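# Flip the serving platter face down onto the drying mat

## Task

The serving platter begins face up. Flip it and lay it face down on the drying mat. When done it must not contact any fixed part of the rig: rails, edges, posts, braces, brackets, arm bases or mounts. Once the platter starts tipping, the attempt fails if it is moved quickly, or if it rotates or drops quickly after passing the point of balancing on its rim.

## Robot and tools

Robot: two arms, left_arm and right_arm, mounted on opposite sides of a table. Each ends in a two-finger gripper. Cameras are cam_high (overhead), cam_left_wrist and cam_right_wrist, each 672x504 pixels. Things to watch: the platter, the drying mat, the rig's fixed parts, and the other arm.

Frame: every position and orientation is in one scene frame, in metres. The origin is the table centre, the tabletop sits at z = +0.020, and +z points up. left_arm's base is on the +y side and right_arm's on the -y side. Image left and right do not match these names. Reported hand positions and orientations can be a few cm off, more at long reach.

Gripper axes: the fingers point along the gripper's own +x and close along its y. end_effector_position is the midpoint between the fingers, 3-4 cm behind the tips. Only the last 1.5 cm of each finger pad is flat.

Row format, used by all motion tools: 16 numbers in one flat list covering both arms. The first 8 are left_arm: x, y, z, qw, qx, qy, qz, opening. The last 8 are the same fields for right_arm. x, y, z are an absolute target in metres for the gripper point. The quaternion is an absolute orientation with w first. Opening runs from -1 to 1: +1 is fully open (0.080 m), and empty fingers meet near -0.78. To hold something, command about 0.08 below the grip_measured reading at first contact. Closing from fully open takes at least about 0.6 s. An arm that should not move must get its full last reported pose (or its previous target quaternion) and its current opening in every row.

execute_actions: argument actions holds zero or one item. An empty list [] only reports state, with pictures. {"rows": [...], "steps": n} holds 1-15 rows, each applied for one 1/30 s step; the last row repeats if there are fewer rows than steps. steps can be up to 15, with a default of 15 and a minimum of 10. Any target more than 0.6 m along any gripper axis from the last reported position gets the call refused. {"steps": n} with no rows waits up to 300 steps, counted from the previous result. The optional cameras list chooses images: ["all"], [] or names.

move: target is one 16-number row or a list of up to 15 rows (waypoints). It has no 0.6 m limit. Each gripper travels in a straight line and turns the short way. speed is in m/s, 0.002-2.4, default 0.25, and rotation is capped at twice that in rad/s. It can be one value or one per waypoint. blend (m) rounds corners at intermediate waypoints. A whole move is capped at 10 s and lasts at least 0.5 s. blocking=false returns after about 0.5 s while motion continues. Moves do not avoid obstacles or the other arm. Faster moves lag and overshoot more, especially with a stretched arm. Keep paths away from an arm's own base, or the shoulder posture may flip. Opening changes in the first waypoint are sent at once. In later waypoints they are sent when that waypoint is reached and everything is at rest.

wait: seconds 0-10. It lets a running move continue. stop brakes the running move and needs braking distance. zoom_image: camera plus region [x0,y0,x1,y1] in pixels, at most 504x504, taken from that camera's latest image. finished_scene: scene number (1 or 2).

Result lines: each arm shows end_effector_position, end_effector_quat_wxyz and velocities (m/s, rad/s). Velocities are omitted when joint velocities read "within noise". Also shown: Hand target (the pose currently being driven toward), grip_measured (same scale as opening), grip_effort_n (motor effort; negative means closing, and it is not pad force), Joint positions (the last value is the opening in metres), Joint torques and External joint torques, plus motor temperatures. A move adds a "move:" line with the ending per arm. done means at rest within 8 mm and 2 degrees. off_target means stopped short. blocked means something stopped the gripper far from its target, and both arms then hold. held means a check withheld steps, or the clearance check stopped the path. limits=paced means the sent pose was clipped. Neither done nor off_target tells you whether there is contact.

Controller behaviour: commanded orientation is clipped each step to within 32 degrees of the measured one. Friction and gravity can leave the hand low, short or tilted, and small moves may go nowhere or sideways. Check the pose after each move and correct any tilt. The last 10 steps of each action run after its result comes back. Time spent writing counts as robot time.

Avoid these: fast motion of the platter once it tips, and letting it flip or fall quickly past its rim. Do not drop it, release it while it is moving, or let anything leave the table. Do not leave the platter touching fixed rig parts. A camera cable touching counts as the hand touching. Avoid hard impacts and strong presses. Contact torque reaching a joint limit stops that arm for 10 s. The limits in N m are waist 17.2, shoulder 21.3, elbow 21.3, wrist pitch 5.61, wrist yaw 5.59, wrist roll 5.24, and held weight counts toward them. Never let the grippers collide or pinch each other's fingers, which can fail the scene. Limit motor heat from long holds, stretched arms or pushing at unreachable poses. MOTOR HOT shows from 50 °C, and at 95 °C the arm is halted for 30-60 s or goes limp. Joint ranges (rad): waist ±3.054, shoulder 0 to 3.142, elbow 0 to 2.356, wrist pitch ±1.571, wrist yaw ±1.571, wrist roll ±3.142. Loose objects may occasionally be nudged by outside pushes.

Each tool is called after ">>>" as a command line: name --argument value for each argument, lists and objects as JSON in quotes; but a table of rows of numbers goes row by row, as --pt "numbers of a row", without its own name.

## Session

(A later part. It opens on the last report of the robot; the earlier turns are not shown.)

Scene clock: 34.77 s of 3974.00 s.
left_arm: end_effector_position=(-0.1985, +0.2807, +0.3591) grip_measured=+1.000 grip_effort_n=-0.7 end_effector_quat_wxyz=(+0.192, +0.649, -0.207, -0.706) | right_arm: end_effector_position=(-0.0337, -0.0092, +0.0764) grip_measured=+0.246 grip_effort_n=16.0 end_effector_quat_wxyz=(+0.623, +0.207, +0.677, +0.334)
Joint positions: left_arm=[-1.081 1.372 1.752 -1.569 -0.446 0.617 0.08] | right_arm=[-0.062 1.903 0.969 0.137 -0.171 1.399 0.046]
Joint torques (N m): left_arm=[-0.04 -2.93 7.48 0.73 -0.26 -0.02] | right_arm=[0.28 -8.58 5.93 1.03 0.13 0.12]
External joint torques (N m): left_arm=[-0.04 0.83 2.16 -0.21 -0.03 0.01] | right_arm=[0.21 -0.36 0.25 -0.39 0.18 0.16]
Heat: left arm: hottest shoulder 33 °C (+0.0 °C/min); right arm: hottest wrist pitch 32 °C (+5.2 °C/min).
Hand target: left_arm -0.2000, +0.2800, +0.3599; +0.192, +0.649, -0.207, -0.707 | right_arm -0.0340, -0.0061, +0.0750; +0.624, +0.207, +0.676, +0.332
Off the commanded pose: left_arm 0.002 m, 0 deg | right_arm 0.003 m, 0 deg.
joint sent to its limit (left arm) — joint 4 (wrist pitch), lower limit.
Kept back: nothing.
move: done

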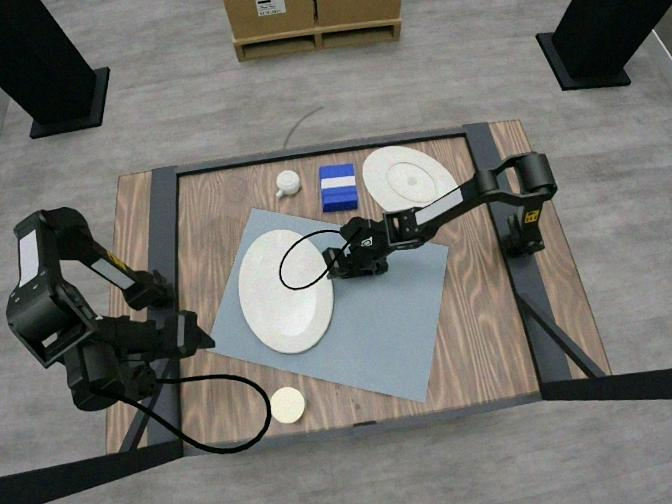

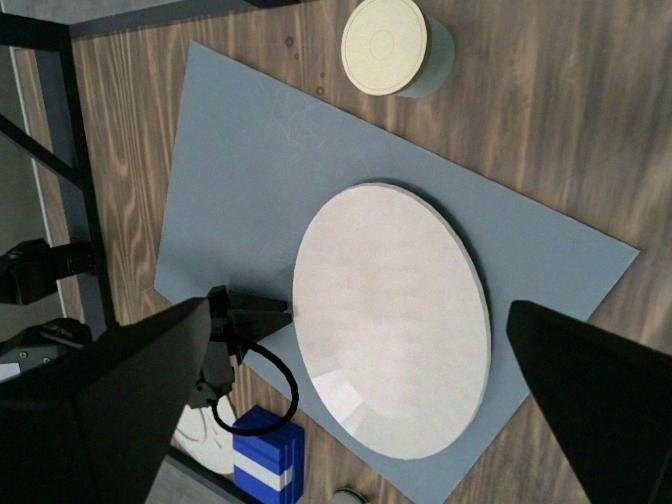

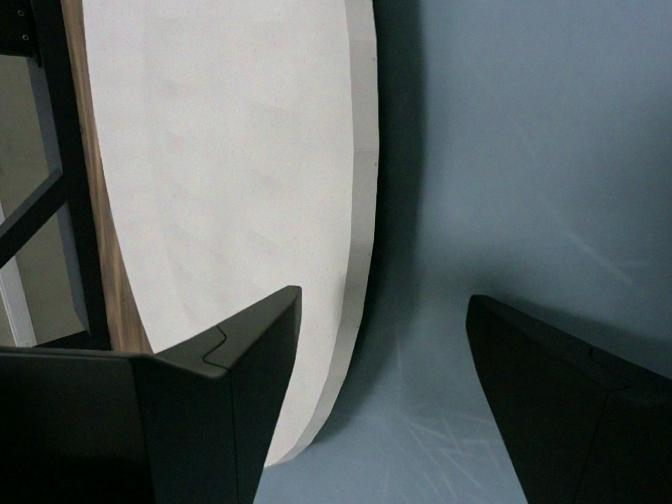

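>>> move --target '[-0.20,0.28,0.36,0.192,0.65,-0.206,-0.706,1,-0.037,0.012,0.070,0.624,0.207,0.676,0.332,0.25]' --cameras '["all"]' --speed 0.04

>>> zoom_image --camera "cam_right_wrist" --region '[200, 150, 500, 450]'

>>> zoom_image --camera "cam_left_wrist" --region '[170, 170, 420, 420]'

Scene clock: 38.53 s of 3974.00 s.
left_arm: end_effector_position=(-0.1985, +0.2807, +0.3591) grip_measured=+1.000 grip_effort_n=-0.2 end_effector_quat_wxyz=(+0.192, +0.649, -0.207, -0.706) | right_arm: end_effector_position=(-0.0361, +0.0092, +0.0730) grip_measured=+0.246 grip_effort_n=16.0 end_effector_quat_wxyz=(+0.623, +0.208, +0.676, +0.334)
Joint positions: left_arm=[-1.081 1.372 1.752 -1.569 -0.446 0.617 0.08] | right_arm=[-0.053 1.967 1.045 0.129 -0.164 1.407 0.046]
Joint torques (N m): left_arm=[-0.06 -2.92 7.47 0.73 -0.26 -0.02] | right_arm=[0.19 -8.71 6.13 1.09 0.18 0.07]
External joint torques (N m): left_arm=[-0.03 0.87 2.11 -0.23 -0.03 0.01] | right_arm=[0.11 0.06 0.41 -0.33 0.23 0.11]
Heat: left arm: hottest shoulder 33 °C (+0.0 °C/min); right arm: hottest wrist pitch 32 °C (+4.7 °C/min).
Hand target: left_arm -0.2000, +0.2800, +0.3599; +0.192, +0.649, -0.207, -0.707 | right_arm -0.0369, +0.0120, +0.0701; +0.624, +0.207, +0.676, +0.332
Off the commanded pose: left_arm 0.002 m, 0 deg | right_arm 0.004 m, 0 deg.
joint sent to its limit (left arm) — joint 4 (wrist pitch), lower limit.
Kept back: nothing.
move: done

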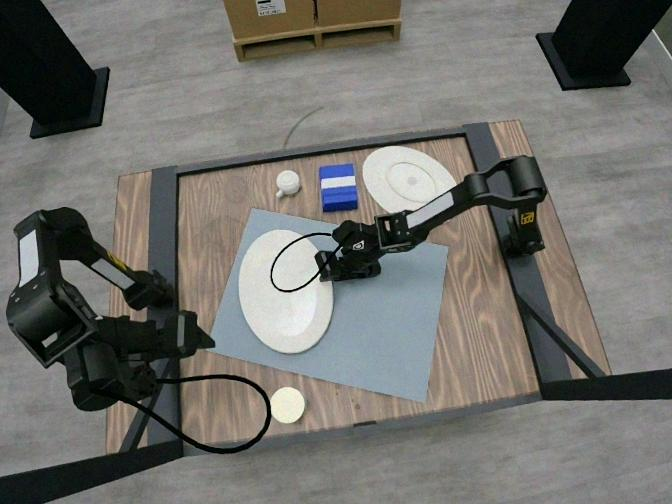

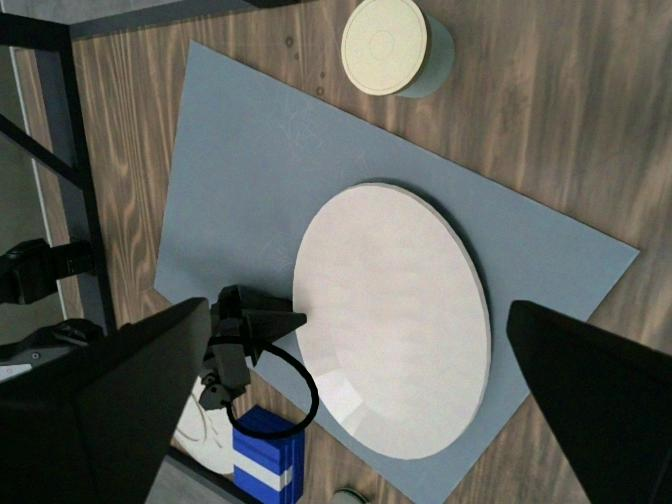

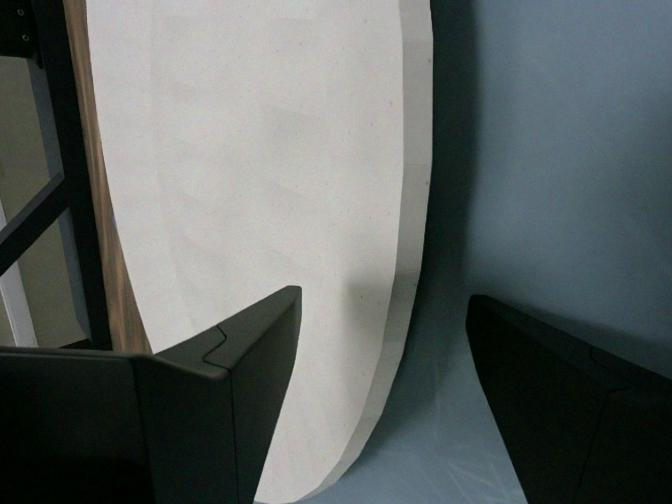

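Scaled by 1.680 from the camera's 672x504 image, which has a finer 960x720 frame.

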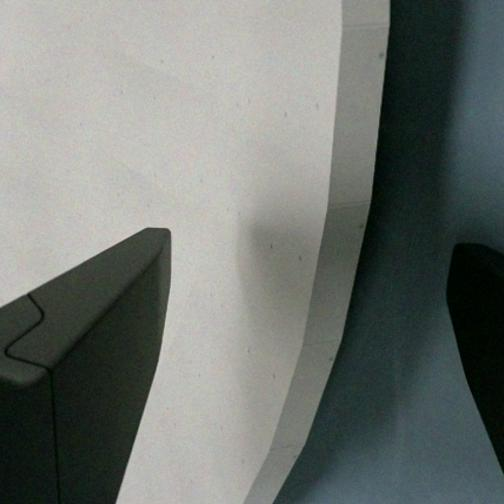

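Scaled by 2.016 from the camera's 672x504 image, which has a finer 960x720 frame.

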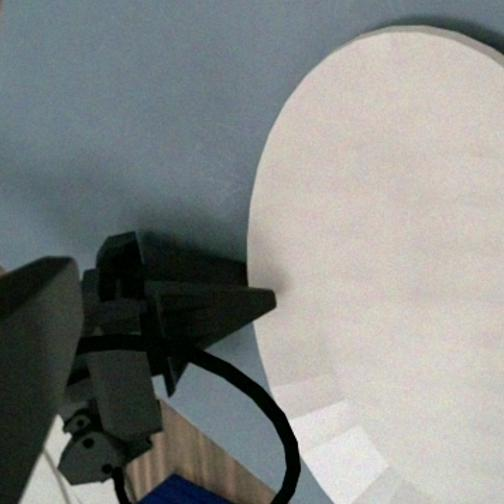

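>>> move --target '[-0.20,0.28,0.36,0.192,0.65,-0.206,-0.706,1,-0.040,0.026,0.070,0.624,0.207,0.676,0.332,0.25]' --cameras '["all"]' --speed 0.04

>>> zoom_image --camera "cam_right_wrist" --region '[200, 150, 500, 450]'

>>> zoom_image --camera "cam_left_wrist" --region '[170, 170, 420, 420]'

Scene clock: 39.90 s of 3974.00 s.
left_arm: end_effector_position=(-0.1985, +0.2807, +0.3591) grip_measured=+1.000 grip_effort_n=-0.2 end_effector_quat_wxyz=(+0.192, +0.649, -0.207, -0.706) | right_arm: end_effector_position=(-0.0388, +0.0235, +0.0737) grip_measured=+0.246 grip_effort_n=16.0 end_effector_quat_wxyz=(+0.623, +0.209, +0.676, +0.335)
Joint positions: left_arm=[-1.081 1.372 1.752 -1.569 -0.446 0.617 0.08] | right_arm=[-0.044 2.009 1.111 0.108 -0.158 1.414 0.046]
Joint torques (N m): left_arm=[-0.05 -2.93 7.48 0.73 -0.27 -0.01] | right_arm=[0.23 -9.09 6.12 1.07 0.11 0.06]
External joint torques (N m): left_arm=[-0.07 0.9 2.13 -0.21 -0.02 0.01] | right_arm=[0.2 -0.05 0.4 -0.33 0.15 0.1]
Heat: left arm: hottest shoulder 33 °C (+0.0 °C/min); right arm: hottest wrist pitch 32 °C (+4.5 °C/min).
Hand target: left_arm -0.2000, +0.2800, +0.3599; +0.192, +0.649, -0.207, -0.707 | right_arm -0.0400, +0.0259, +0.0701; +0.624, +0.207, +0.676, +0.332
Off the commanded pose: left_arm 0.002 m, 0 deg | right_arm 0.005 m, 0 deg.
joint sent to its limit (left arm) — joint 4 (wrist pitch), lower limit.
Kept back: nothing.
move: done

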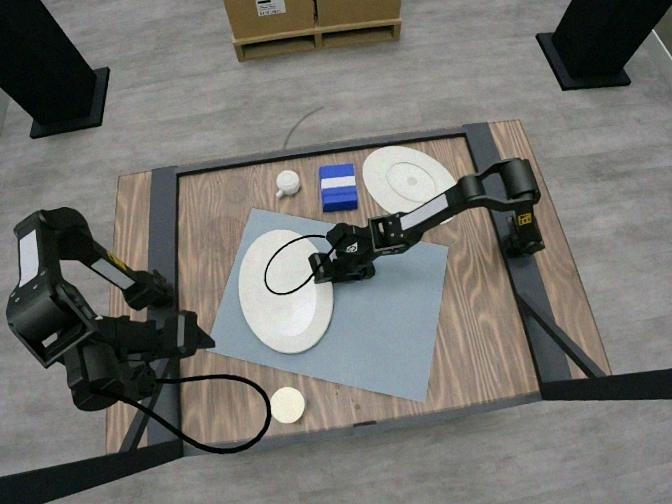

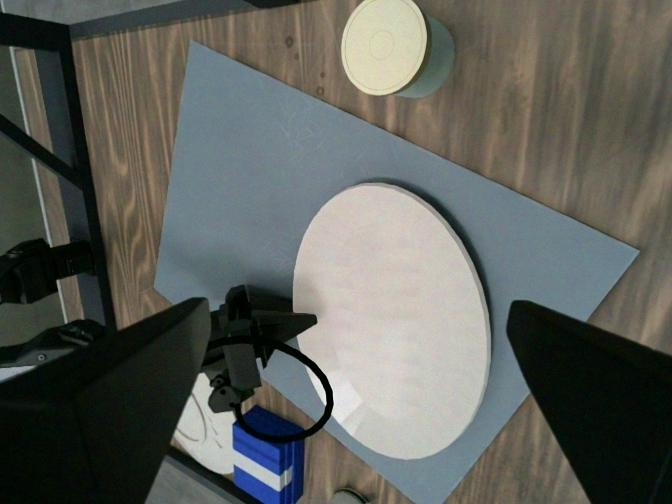

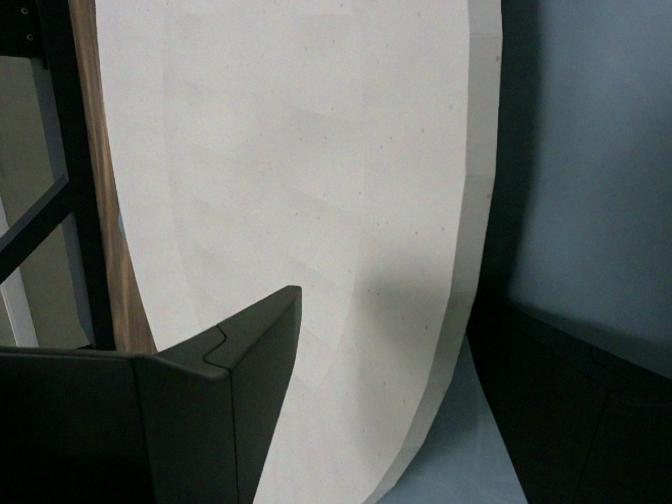

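Scaled by 1.680 from the camera's 672x504 image, which has a finer 960x720 frame.

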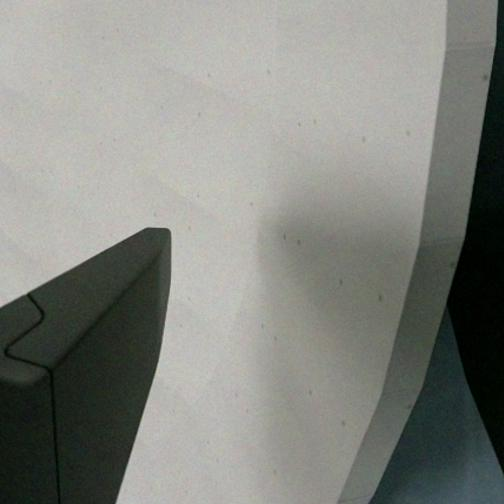

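Scaled by 2.016 from the camera's 672x504 image, which has a finer 960x720 frame.

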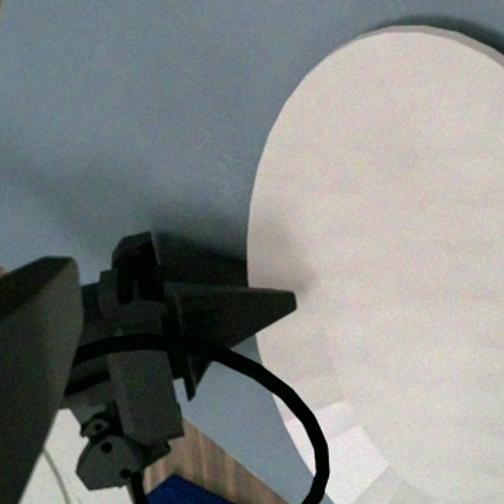

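>>> move --pt "-0.20 0.28 0.36 0.192 0.65 -0.206 -0.706 1 -0.040 0.026 0.074 0.624 0.207 0.676 0.332 0.05" --pt "-0.20 0.28 0.36 0.192 0.65 -0.206 -0.706 1 -0.042 0.035 0.12 0.624 0.207 0.676 0.332 0.05" --cameras '["all"]' --speed 0.04

Scene clock: 42.60 s of 3974.00 s.
left_arm: end_effector_position=(-0.1985, +0.2807, +0.3591) grip_measured=+1.000 grip_effort_n=-0.2 end_effector_quat_wxyz=(+0.192, +0.649, -0.207, -0.706) | right_arm: end_effector_position=(-0.0404, +0.0210, +0.0903) grip_measured=+0.054 grip_effort_n=-18.8 end_effector_quat_wxyz=(+0.631, +0.183, +0.689, +0.305)
Joint positions: left_arm=[-1.081 1.372 1.752 -1.569 -0.446 0.617 0.08] | right_arm=[-0.039 1.981 1.208 -0.103 -0.152 1.418 0.037]
Joint torques (N m): left_arm=[-0.05 -2.92 7.47 0.73 -0.26 -0.02] | right_arm=[0.3 -15.39 8.51 1.86 0.07 0.01]
External joint torques (N m): left_arm=[-0.02 0.84 2.15 -0.21 -0.03 0] | right_arm=[0.23 -6.16 2.39 0.53 0.11 0.05]
Heat: left arm: hottest shoulder 33 °C (+0.0 °C/min); right arm: hottest shoulder 32 °C (+8.5 °C/min).
Hand target: left_arm -0.2000, +0.2800, +0.3599; +0.192, +0.649, -0.207, -0.707 | right_arm -0.0421, +0.0338, +0.1204; +0.624, +0.207, +0.676, +0.332
Off the commanded pose: left_arm 0.002 m, 0 deg | right_arm 0.033 m, 5 deg.
joint sent to its limit (left arm) — joint 4 (wrist pitch), lower limit.
Kept back: nothing.
move: off_target (right_arm)

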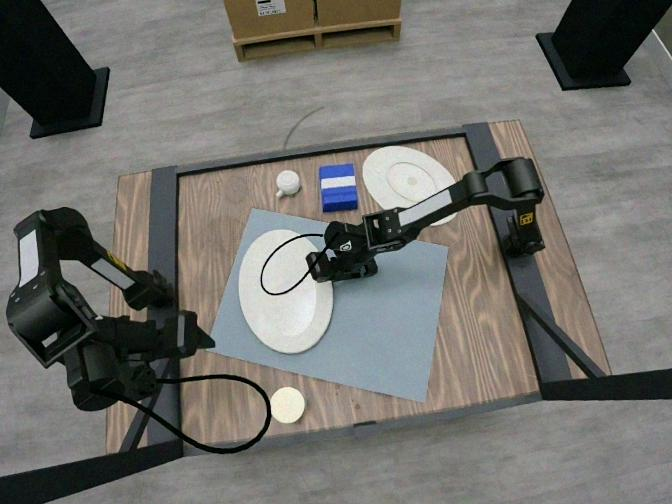

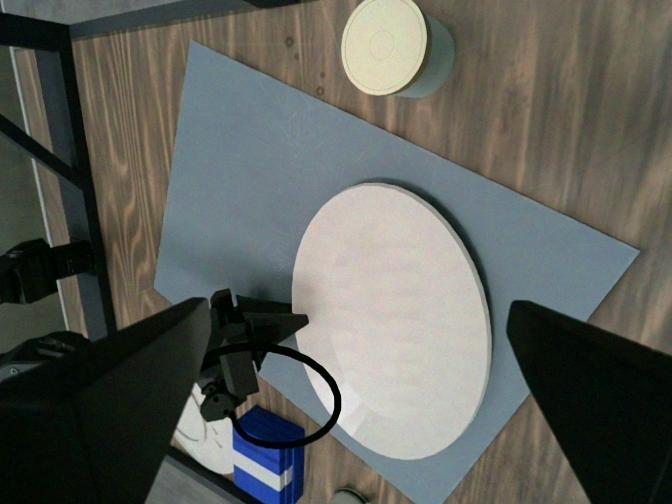

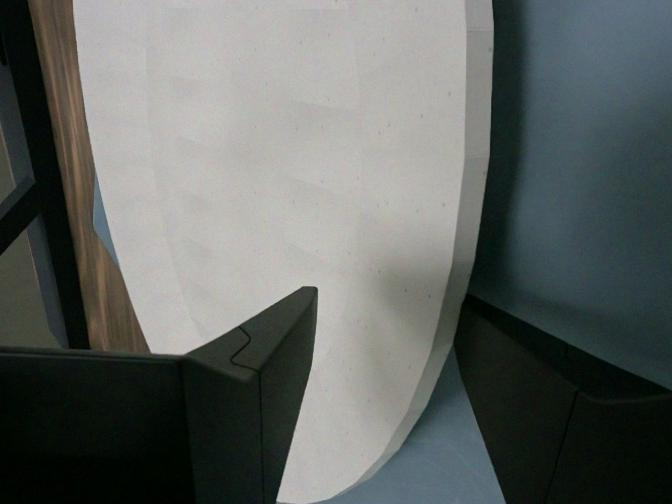

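>>> move --target '[-0.20,0.28,0.36,0.192,0.65,-0.206,-0.706,1,-0.042,0.045,0.15,0.624,0.207,0.676,0.332,0.05]' --cameras '["all"]' --speed 0.03

Scene clock: 44.47 s of 3974.00 s.
left_arm: end_effector_position=(-0.1985, +0.2807, +0.3591) grip_measured=+1.000 grip_effort_n=-0.2 end_effector_quat_wxyz=(+0.192, +0.649, -0.207, -0.706) | right_arm: end_effector_position=(-0.0402, +0.0262, +0.1160) grip_measured=+0.054 grip_effort_n=-18.8 end_effector_quat_wxyz=(+0.633, +0.177, +0.693, +0.297)
Joint positions: left_arm=[-1.081 1.372 1.752 -1.569 -0.446 0.617 0.08] | right_arm=[-0.039 1.961 1.307 -0.243 -0.151 1.42 0.037]
Joint torques (N m): left_arm=[-0.07 -2.92 7.47 0.73 -0.26 -0.02] | right_arm=[0.2 -15.05 10.38 2.76 0.08 0.03]
External joint torques (N m): left_arm=[-0.05 0.95 2.11 -0.2 -0.03 0.01] | right_arm=[0.19 -5.74 4.04 1.46 0.12 0.06]
Motor temperatures (°C): left_arm=[30 33 31 27 26 32] | right_arm=[29 33 31 33 31 28]
Heat: left arm: hottest shoulder 33 °C (+0.0 °C/min); right arm: hottest shoulder 33 °C (+9.4 °C/min).
Hand target: left_arm -0.2000, +0.2800, +0.3599; +0.192, +0.649, -0.207, -0.707 | right_arm -0.0421, +0.0428, +0.1506; +0.624, +0.207, +0.676, +0.332
Off the commanded pose: left_arm 0.002 m, 0 deg | right_arm 0.039 m, 6 deg.
joint sent to its limit (left arm) — joint 4 (wrist pitch), lower limit.
Kept back: nothing.
move: off_target (right_arm)

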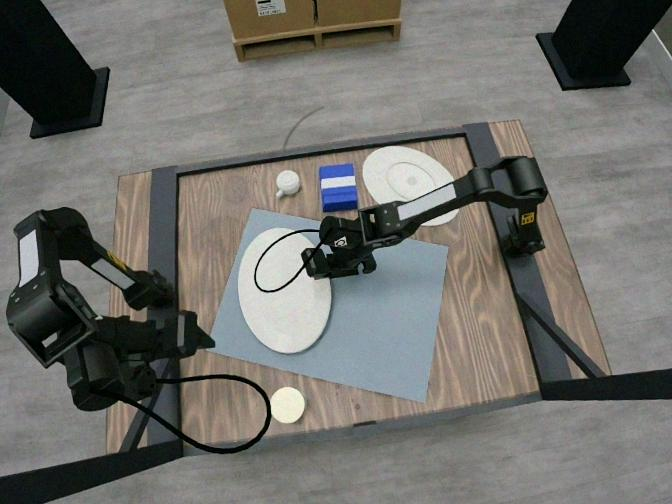

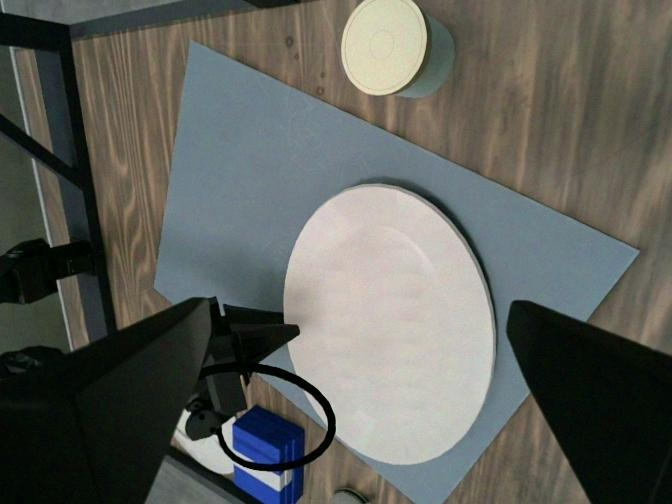

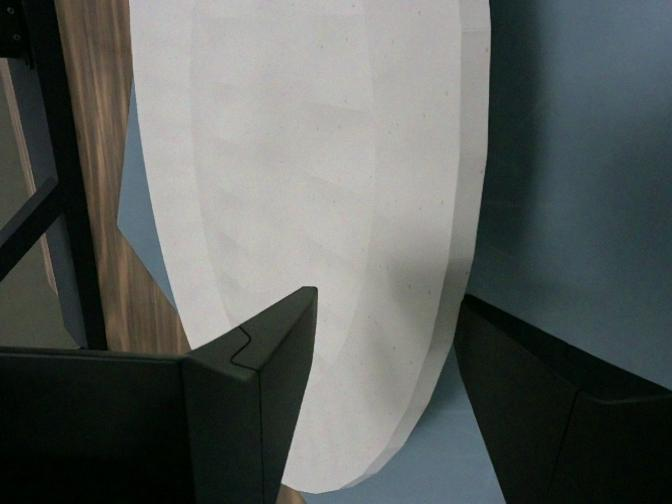

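>>> move --target '[-0.20,0.28,0.36,0.192,0.65,-0.206,-0.706,1,-0.042,0.06,0.19,0.624,0.207,0.676,0.332,0.05]' --cameras '["all"]' --speed 0.04

Scene clock: 46.40 s of 3974.00 s.
left_arm: end_effector_position=(-0.1985, +0.2807, +0.3591) grip_measured=+1.000 grip_effort_n=-0.2 end_effector_quat_wxyz=(+0.192, +0.649, -0.207, -0.706) | right_arm: end_effector_position=(-0.0400, +0.0476, +0.1693) grip_measured=+0.054 grip_effort_n=-18.8 end_effector_quat_wxyz=(+0.630, +0.188, +0.687, +0.309)
Joint positions: left_arm=[-1.081 1.372 1.752 -1.569 -0.446 0.617 0.08] | right_arm=[-0.038 1.96 1.507 -0.407 -0.15 1.42 0.037]
Joint torques (N m): left_arm=[-0.06 -2.93 7.48 0.73 -0.26 -0.02] | right_arm=[0.35 -12.37 9.62 2.35 0.01 0.02]
External joint torques (N m): left_arm=[-0.06 0.85 2.13 -0.23 -0.02 0.01] | right_arm=[0.29 -2.67 2.89 1 0.05 0.06]
Heat: left arm: hottest shoulder 33 °C (+0.0 °C/min); right arm: hottest shoulder 34 °C (+10.3 °C/min).
Hand target: left_arm -0.2000, +0.2800, +0.3599; +0.192, +0.649, -0.207, -0.707 | right_arm -0.0420, +0.0588, +0.1903; +0.624, +0.207, +0.676, +0.332
Off the commanded pose: left_arm 0.002 m, 0 deg | right_arm 0.024 m, 4 deg.
joint sent to its limit (left arm) — joint 4 (wrist pitch), lower limit.
Kept back: nothing.
move: off_target (right_arm)

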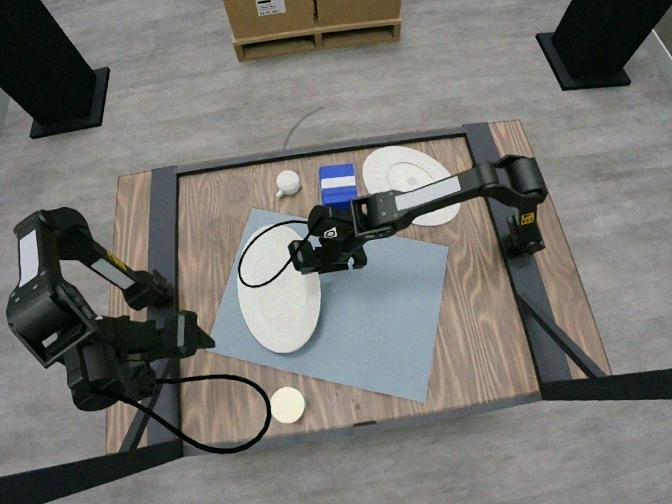

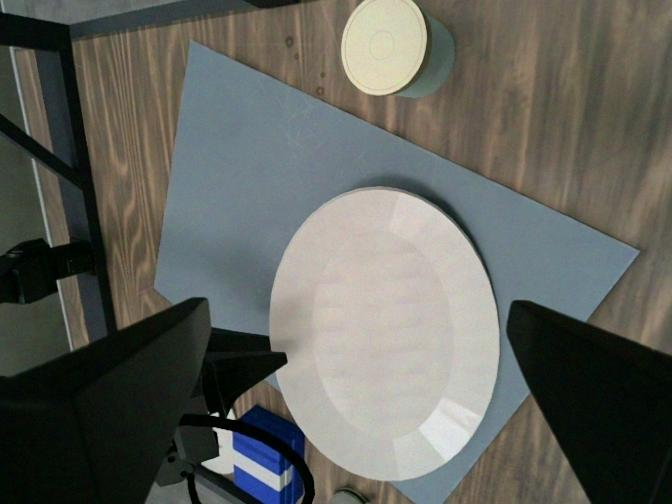

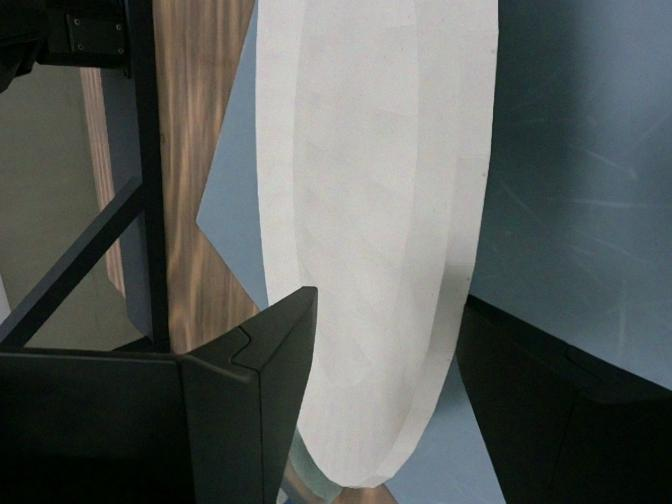

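>>> move --target '[-0.20,0.28,0.36,0.192,0.65,-0.206,-0.706,1,-0.042,0.082,0.22,0.624,0.207,0.676,0.332,0.05]' --speed 0.04

>>> move --target '[-0.20,0.28,0.36,0.192,0.65,-0.206,-0.706,1,-0.042,0.082,0.22,0.624,0.207,0.676,0.332,-0.4]' --cameras '["all"]' --speed 0.04

Scene clock: 48.13 s of 3974.00 s.
left_arm: end_effector_position=(-0.1985, +0.2807, +0.3591) grip_measured=+1.000 grip_effort_n=-0.2 end_effector_quat_wxyz=(+0.192, +0.649, -0.207, -0.706) | right_arm: end_effector_position=(-0.0399, +0.0711, +0.2092) grip_measured=+0.054 grip_effort_n=-18.8 end_effector_quat_wxyz=(+0.629, +0.194, +0.684, +0.316)
Joint positions: left_arm=[-1.081 1.372 1.752 -1.569 -0.446 0.617 0.08] | right_arm=[-0.037 2.022 1.743 -0.562 -0.149 1.42 0.037]
Joint torques (N m): left_arm=[-0.06 -2.94 7.47 0.73 -0.26 -0.02] | right_arm=[0.26 -10.9 9.43 2.59 0.05 0.05]
External joint torques (N m): left_arm=[-0.07 0.78 2.14 -0.24 -0.01 0.01] | right_arm=[0.23 -0.43 2.4 1.16 0.09 0.09]
Heat: left arm: hottest shoulder 33 °C (+0.0 °C/min); right arm: hottest shoulder 34 °C (+10.0 °C/min).
Hand target: left_arm -0.2000, +0.2800, +0.3599; +0.192, +0.649, -0.207, -0.707 | right_arm -0.0421, +0.0813, +0.2203; +0.624, +0.207, +0.676, +0.332
Off the commanded pose: left_arm 0.002 m, 0 deg | right_arm 0.015 m, 3 deg.
joint sent to its limit (left arm) — joint 4 (wrist pitch), lower limit.
Kept back: nothing.
move: off_target (right_arm)

Scene clock: 48.83 s of 3974.00 s.
left_arm: end_effector_position=(-0.1985, +0.2807, +0.3591) grip_measured=+1.000 grip_effort_n=-0.2 end_effector_quat_wxyz=(+0.192, +0.649, -0.207, -0.706) | right_arm: end_effector_position=(-0.0399, +0.0716, +0.2104) grip_measured=-0.395 grip_effort_n=-24.9 end_effector_quat_wxyz=(+0.628, +0.194, +0.683, +0.317)
Joint positions: left_arm=[-1.081 1.372 1.752 -1.569 -0.446 0.617 0.08] | right_arm=[-0.037 2.022 1.747 -0.564 -0.149 1.42 0.017]
Joint torques (N m): left_arm=[-0.05 -2.95 7.48 0.73 -0.27 -0.02] | right_arm=[0.59 -10.93 9.05 2.66 0.01 0.07]
External joint torques (N m): left_arm=[-0.05 0.87 2.14 -0.21 -0.03 0.01] | right_arm=[0.66 -0.68 2.21 1.29 0.03 0.1]
Heat: left arm: hottest shoulder 33 °C (+0.0 °C/min); right arm: hottest wrist pitch 35 °C (+7.4 °C/min).
Hand target: left_arm -0.2000, +0.2800, +0.3599; +0.192, +0.649, -0.207, -0.707 | right_arm -0.0421, +0.0813, +0.2201; +0.624, +0.207, +0.676, +0.332
Off the commanded pose: left_arm 0.002 m, 0 deg | right_arm 0.014 m, 2 deg.
joint sent to its limit (left arm) — joint 4 (wrist pitch), lower limit.
Kept back: nothing.
move: off_target (right_arm)

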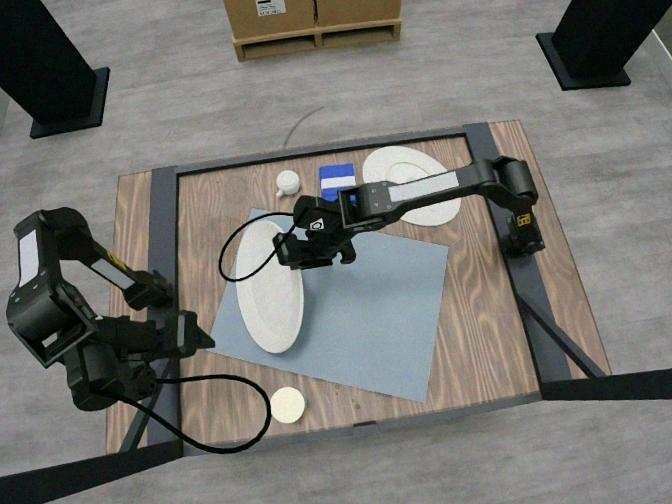

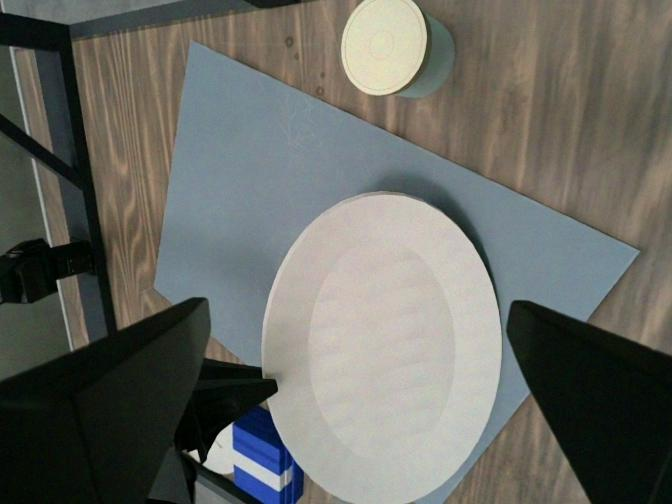

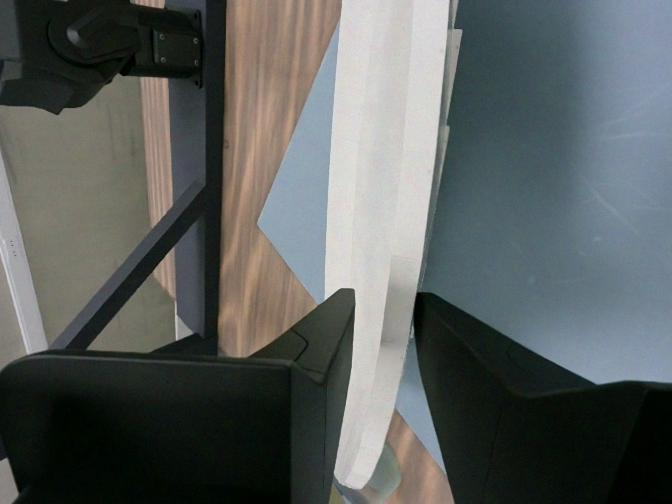

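>>> move --target '[-0.20,0.28,0.36,0.192,0.65,-0.206,-0.706,1,-0.042,0.082,0.22,0.624,0.207,0.676,0.332,-0.6]' --cameras '["cam_right_wrist"]' --speed 0.04

Scene clock: 49.77 s of 3974.00 s.
left_arm: end_effector_position=(-0.1985, +0.2807, +0.3591) grip_measured=+1.000 grip_effort_n=-0.2 end_effector_quat_wxyz=(+0.192, +0.649, -0.207, -0.706) | right_arm: end_effector_position=(-0.0395, +0.0717, +0.2105) grip_measured=-0.588 grip_effort_n=-57.4 end_effector_quat_wxyz=(+0.629, +0.195, +0.683, +0.317)
Joint positions: left_arm=[-1.081 1.372 1.752 -1.569 -0.446 0.617 0.08] | right_arm=[-0.038 2.022 1.747 -0.563 -0.149 1.421 0.009]
Joint torques (N m): left_arm=[-0.04 -2.94 7.47 0.73 -0.26 -0.02] | right_arm=[0.14 -10.9 9.15 2.6 0 -0.03]
External joint torques (N m): left_arm=[-0.02 0.88 2.12 -0.22 -0.02 0.01] | right_arm=[0.18 -0.72 2.33 1.23 0.03 0]
Heat: left arm: hottest shoulder 33 °C (+0.0 °C/min); right arm: hottest shoulder 35 °C (+10.9 °C/min).
Hand target: left_arm -0.2000, +0.2800, +0.3599; +0.192, +0.649, -0.207, -0.707 | right_arm -0.0420, +0.0814, +0.2201; +0.624, +0.207, +0.676, +0.332
Off the commanded pose: left_arm 0.002 m, 0 deg | right_arm 0.014 m, 2 deg.
joint sent to its limit (left arm) — joint 4 (wrist pitch), lower limit.
Kept back: nothing.
move: off_target (right_arm)
Images, in order (width x height): cam_right_wrist 672x504.

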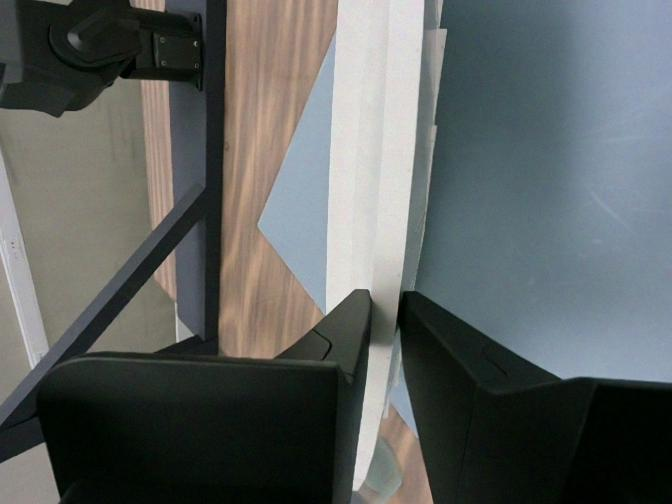

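>>> move --target '[-0.20,0.28,0.36,0.192,0.65,-0.206,-0.706,1,-0.042,0.120,0.272,0.681,0.117,0.697,0.189,-0.75]' --cameras '["all"]' --speed 0.04

Scene clock: 56.03 s of 3974.00 s.
left_arm: end_effector_position=(-0.1985, +0.2807, +0.3591) grip_measured=+1.000 grip_effort_n=-0.2 end_effector_quat_wxyz=(+0.192, +0.649, -0.207, -0.706) | right_arm: end_effector_position=(-0.0420, +0.1116, +0.2500) grip_measured=-0.615 grip_effort_n=-83.5 end_effector_quat_wxyz=(+0.655, +0.210, +0.671, +0.277)
Joint positions: left_arm=[-1.081 1.372 1.752 -1.569 -0.446 0.617 0.08] | right_arm=[-0.005 2.27 2.32 -0.918 -0.047 1.497 0.007]
Joint torques (N m): left_arm=[-0.05 -2.94 7.47 0.73 -0.26 -0.02] | right_arm=[0.1 -15.48 8.65 3.05 0.24 0.1]
External joint torques (N m): left_arm=[-0.02 0.91 2.08 -0.23 -0.03 0.01] | right_arm=[0.15 -3.9 2.09 1.71 0.22 0.13]
Motor temperatures (°C): left_arm=[30 33 32 27 26 32] | right_arm=[29 36 34 38 31 28]
Heat: left arm: hottest shoulder 33 °C (+0.0 °C/min); right arm: hottest wrist pitch 38 °C (+9.6 °C/min).
Hand target: left_arm -0.2000, +0.2800, +0.3599; +0.192, +0.649, -0.207, -0.707 | right_arm -0.0420, +0.1181, +0.2716; +0.649, +0.235, +0.659, +0.299
Off the commanded pose: left_arm 0.002 m, 0 deg | right_arm 0.024 m, 15 deg.
joint sent to its limit (left arm) — joint 4 (wrist pitch), lower limit.
joint sent to its limit (right arm) — joint 3 (elbow), upper limit, where the elbow is as straight as it goes.
Kept back: nothing.
move: off_target (right_arm)

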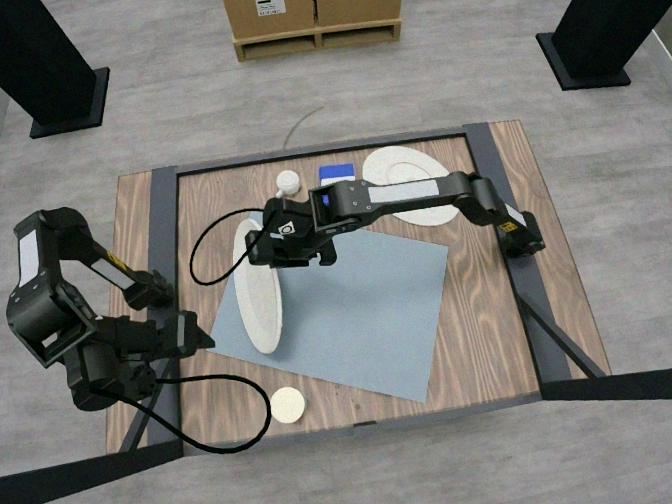

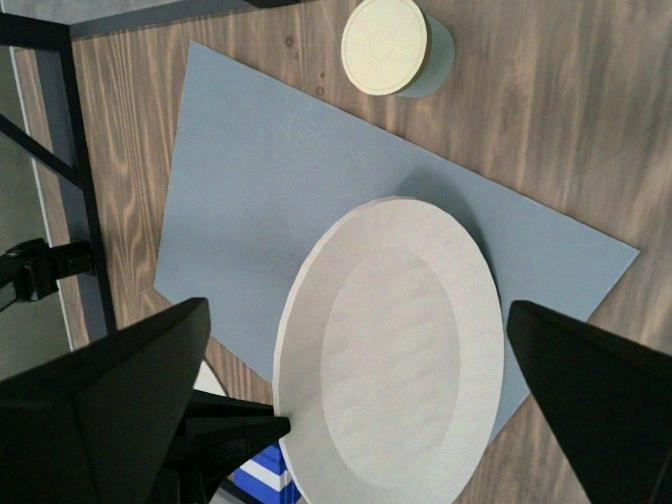

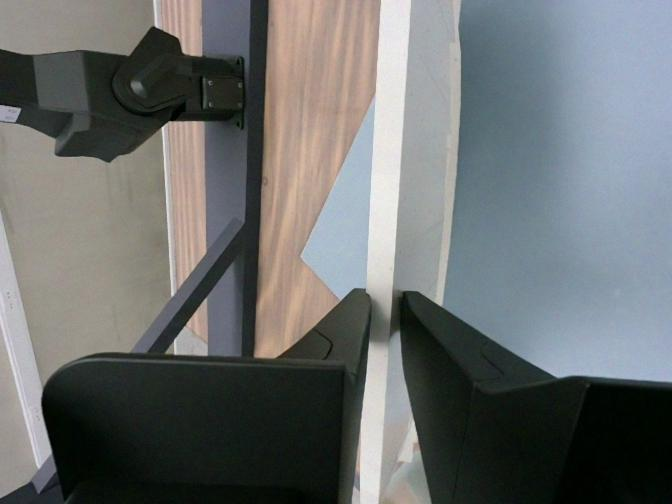

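>>> move --pt "-0.20 0.28 0.36 0.192 0.65 -0.206 -0.706 1 -0.042 0.05 0.268 0.660 0.190 0.680 0.257 -0.75" --pt "-0.20 0.28 0.36 0.192 0.65 -0.206 -0.706 1 -0.042 -0.02 0.265 0.670 0.180 0.686 0.230 -0.75" --cameras '["all"]' --speed 0.05

Scene clock: 59.67 s of 3974.00 s.
left_arm: end_effector_position=(-0.1985, +0.2807, +0.3591) grip_measured=+1.000 grip_effort_n=-0.2 end_effector_quat_wxyz=(+0.192, +0.649, -0.207, -0.706) | right_arm: end_effector_position=(-0.0410, -0.0180, +0.2341) grip_measured=-0.649 grip_effort_n=-83.5 end_effector_quat_wxyz=(+0.675, +0.151, +0.693, +0.202)
Joint positions: left_arm=[-1.081 1.372 1.752 -1.569 -0.446 0.617 0.08] | right_arm=[0 1.826 1.693 -0.933 -0.035 1.521 0.006]
Joint torques (N m): left_arm=[-0.07 -2.93 7.47 0.73 -0.26 -0.02] | right_arm=[0.27 -17.6 6.63 1.55 0.14 0.16]
External joint torques (N m): left_arm=[-0.06 0.83 2.15 -0.22 -0.02 0.01] | right_arm=[0.21 -9.04 0.06 0.45 0.12 0.19]
Heat: left arm: hottest shoulder 33 °C (+0.0 °C/min); right arm: hottest shoulder 39 °C (+13.1 °C/min).
Hand target: left_arm -0.2000, +0.2800, +0.3599; +0.192, +0.649, -0.207, -0.707 | right_arm -0.0420, -0.0206, +0.2646; +0.668, +0.180, +0.684, +0.229
Off the commanded pose: left_arm 0.002 m, 0 deg | right_arm 0.031 m, 5 deg.
joint sent to its limit (left arm) — joint 4 (wrist pitch), lower limit.
Kept back: nothing.
move: off_target (right_arm)

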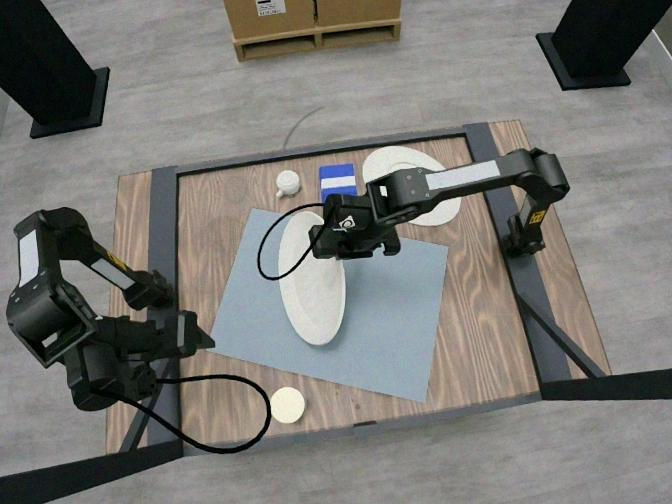

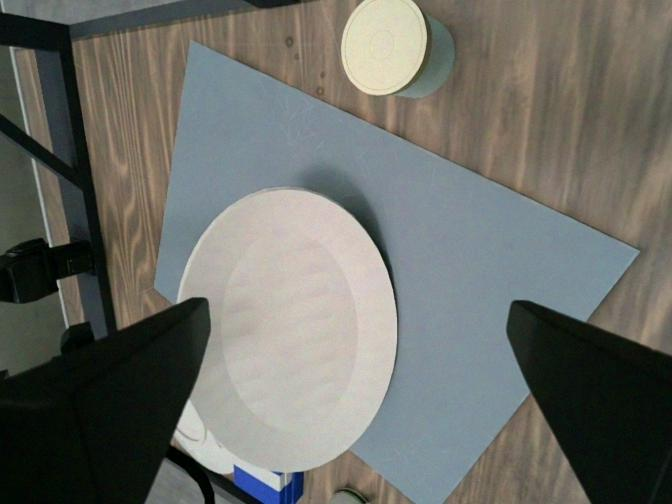

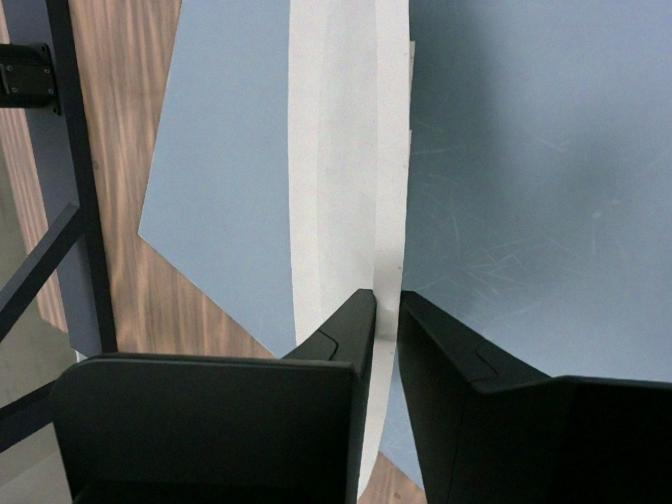

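>>> move --target '[-0.20,0.28,0.36,0.192,0.65,-0.206,-0.706,1,-0.042,0.022,0.295,0.701,0.092,0.701,0.092,-0.75]' --cameras '["all"]' --speed 0.05

Scene clock: 63.70 s of 3974.00 s.
left_arm: end_effector_position=(-0.1985, +0.2807, +0.3591) grip_measured=+1.000 grip_effort_n=-0.2 end_effector_quat_wxyz=(+0.192, +0.649, -0.207, -0.706) | right_arm: end_effector_position=(-0.0432, +0.0155, +0.2675) grip_measured=-0.649 grip_effort_n=-83.5 end_effector_quat_wxyz=(+0.688, +0.139, +0.697, +0.143)
Joint positions: left_arm=[-1.081 1.372 1.752 -1.569 -0.446 0.617 0.08] | right_arm=[0.013 2.133 2.311 -1.348 -0.002 1.594 0.006]
Joint torques (N m): left_arm=[-0.06 -2.94 7.47 0.73 -0.26 -0.02] | right_arm=[-0.04 -15.61 9.19 2.23 0.33 0.11]
External joint torques (N m): left_arm=[-0.07 0.87 2.12 -0.21 -0.02 0.01] | right_arm=[-0.03 -5.55 3.26 1.26 0.28 0.13]
Motor temperatures (°C): left_arm=[30 33 33 27 26 32] | right_arm=[29 42 36 38 31 28]
Heat: left arm: hottest shoulder 33 °C (+0.0 °C/min); right arm: hottest shoulder 42 °C (+16.1 °C/min). Heating fast: the right arm's shoulder motor: a push or a pull is the cause, and it goes on while you think. Ease it with your next call, before anything else.
Hand target: left_arm -0.2000, +0.2800, +0.3599; +0.192, +0.649, -0.207, -0.707 | right_arm -0.0420, +0.0199, +0.2944; +0.683, +0.172, +0.688, +0.172
Off the commanded pose: left_arm 0.002 m, 0 deg | right_arm 0.028 m, 8 deg.
joint sent to its limit (left arm) — joint 4 (wrist pitch), lower limit.
joint sent to its limit (right arm) — joint 3 (elbow), upper limit, where the elbow is as straight as it goes.
Kept back: nothing.
move: off_target (right_arm)

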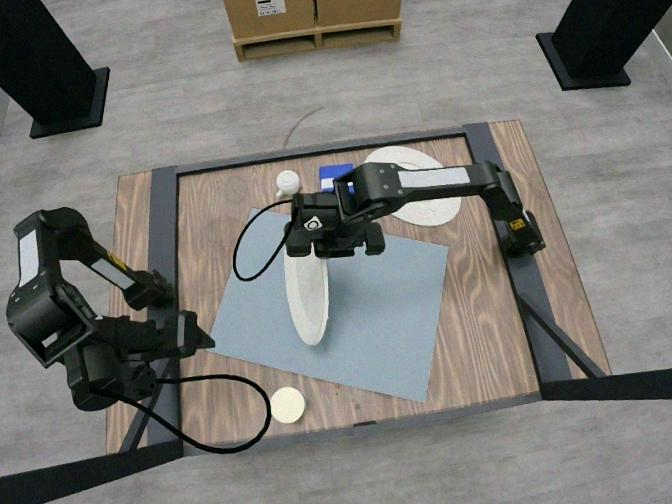

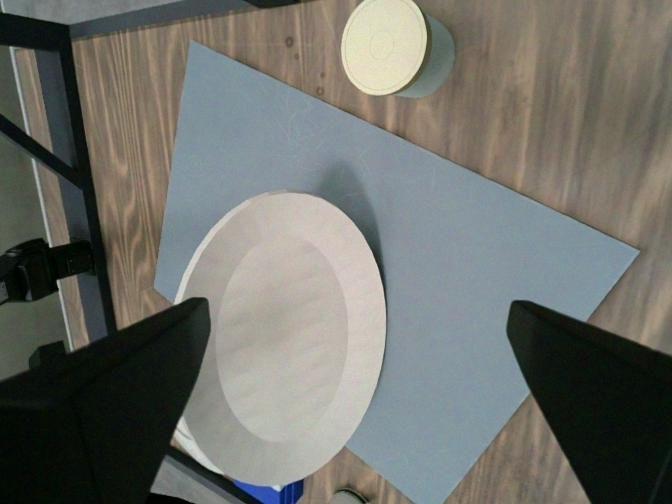

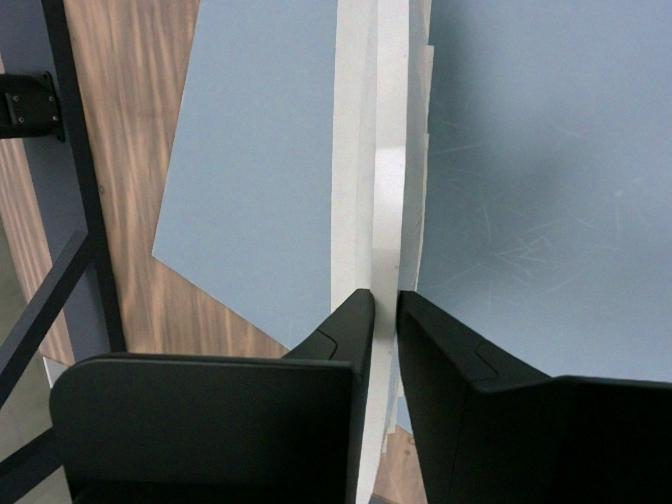

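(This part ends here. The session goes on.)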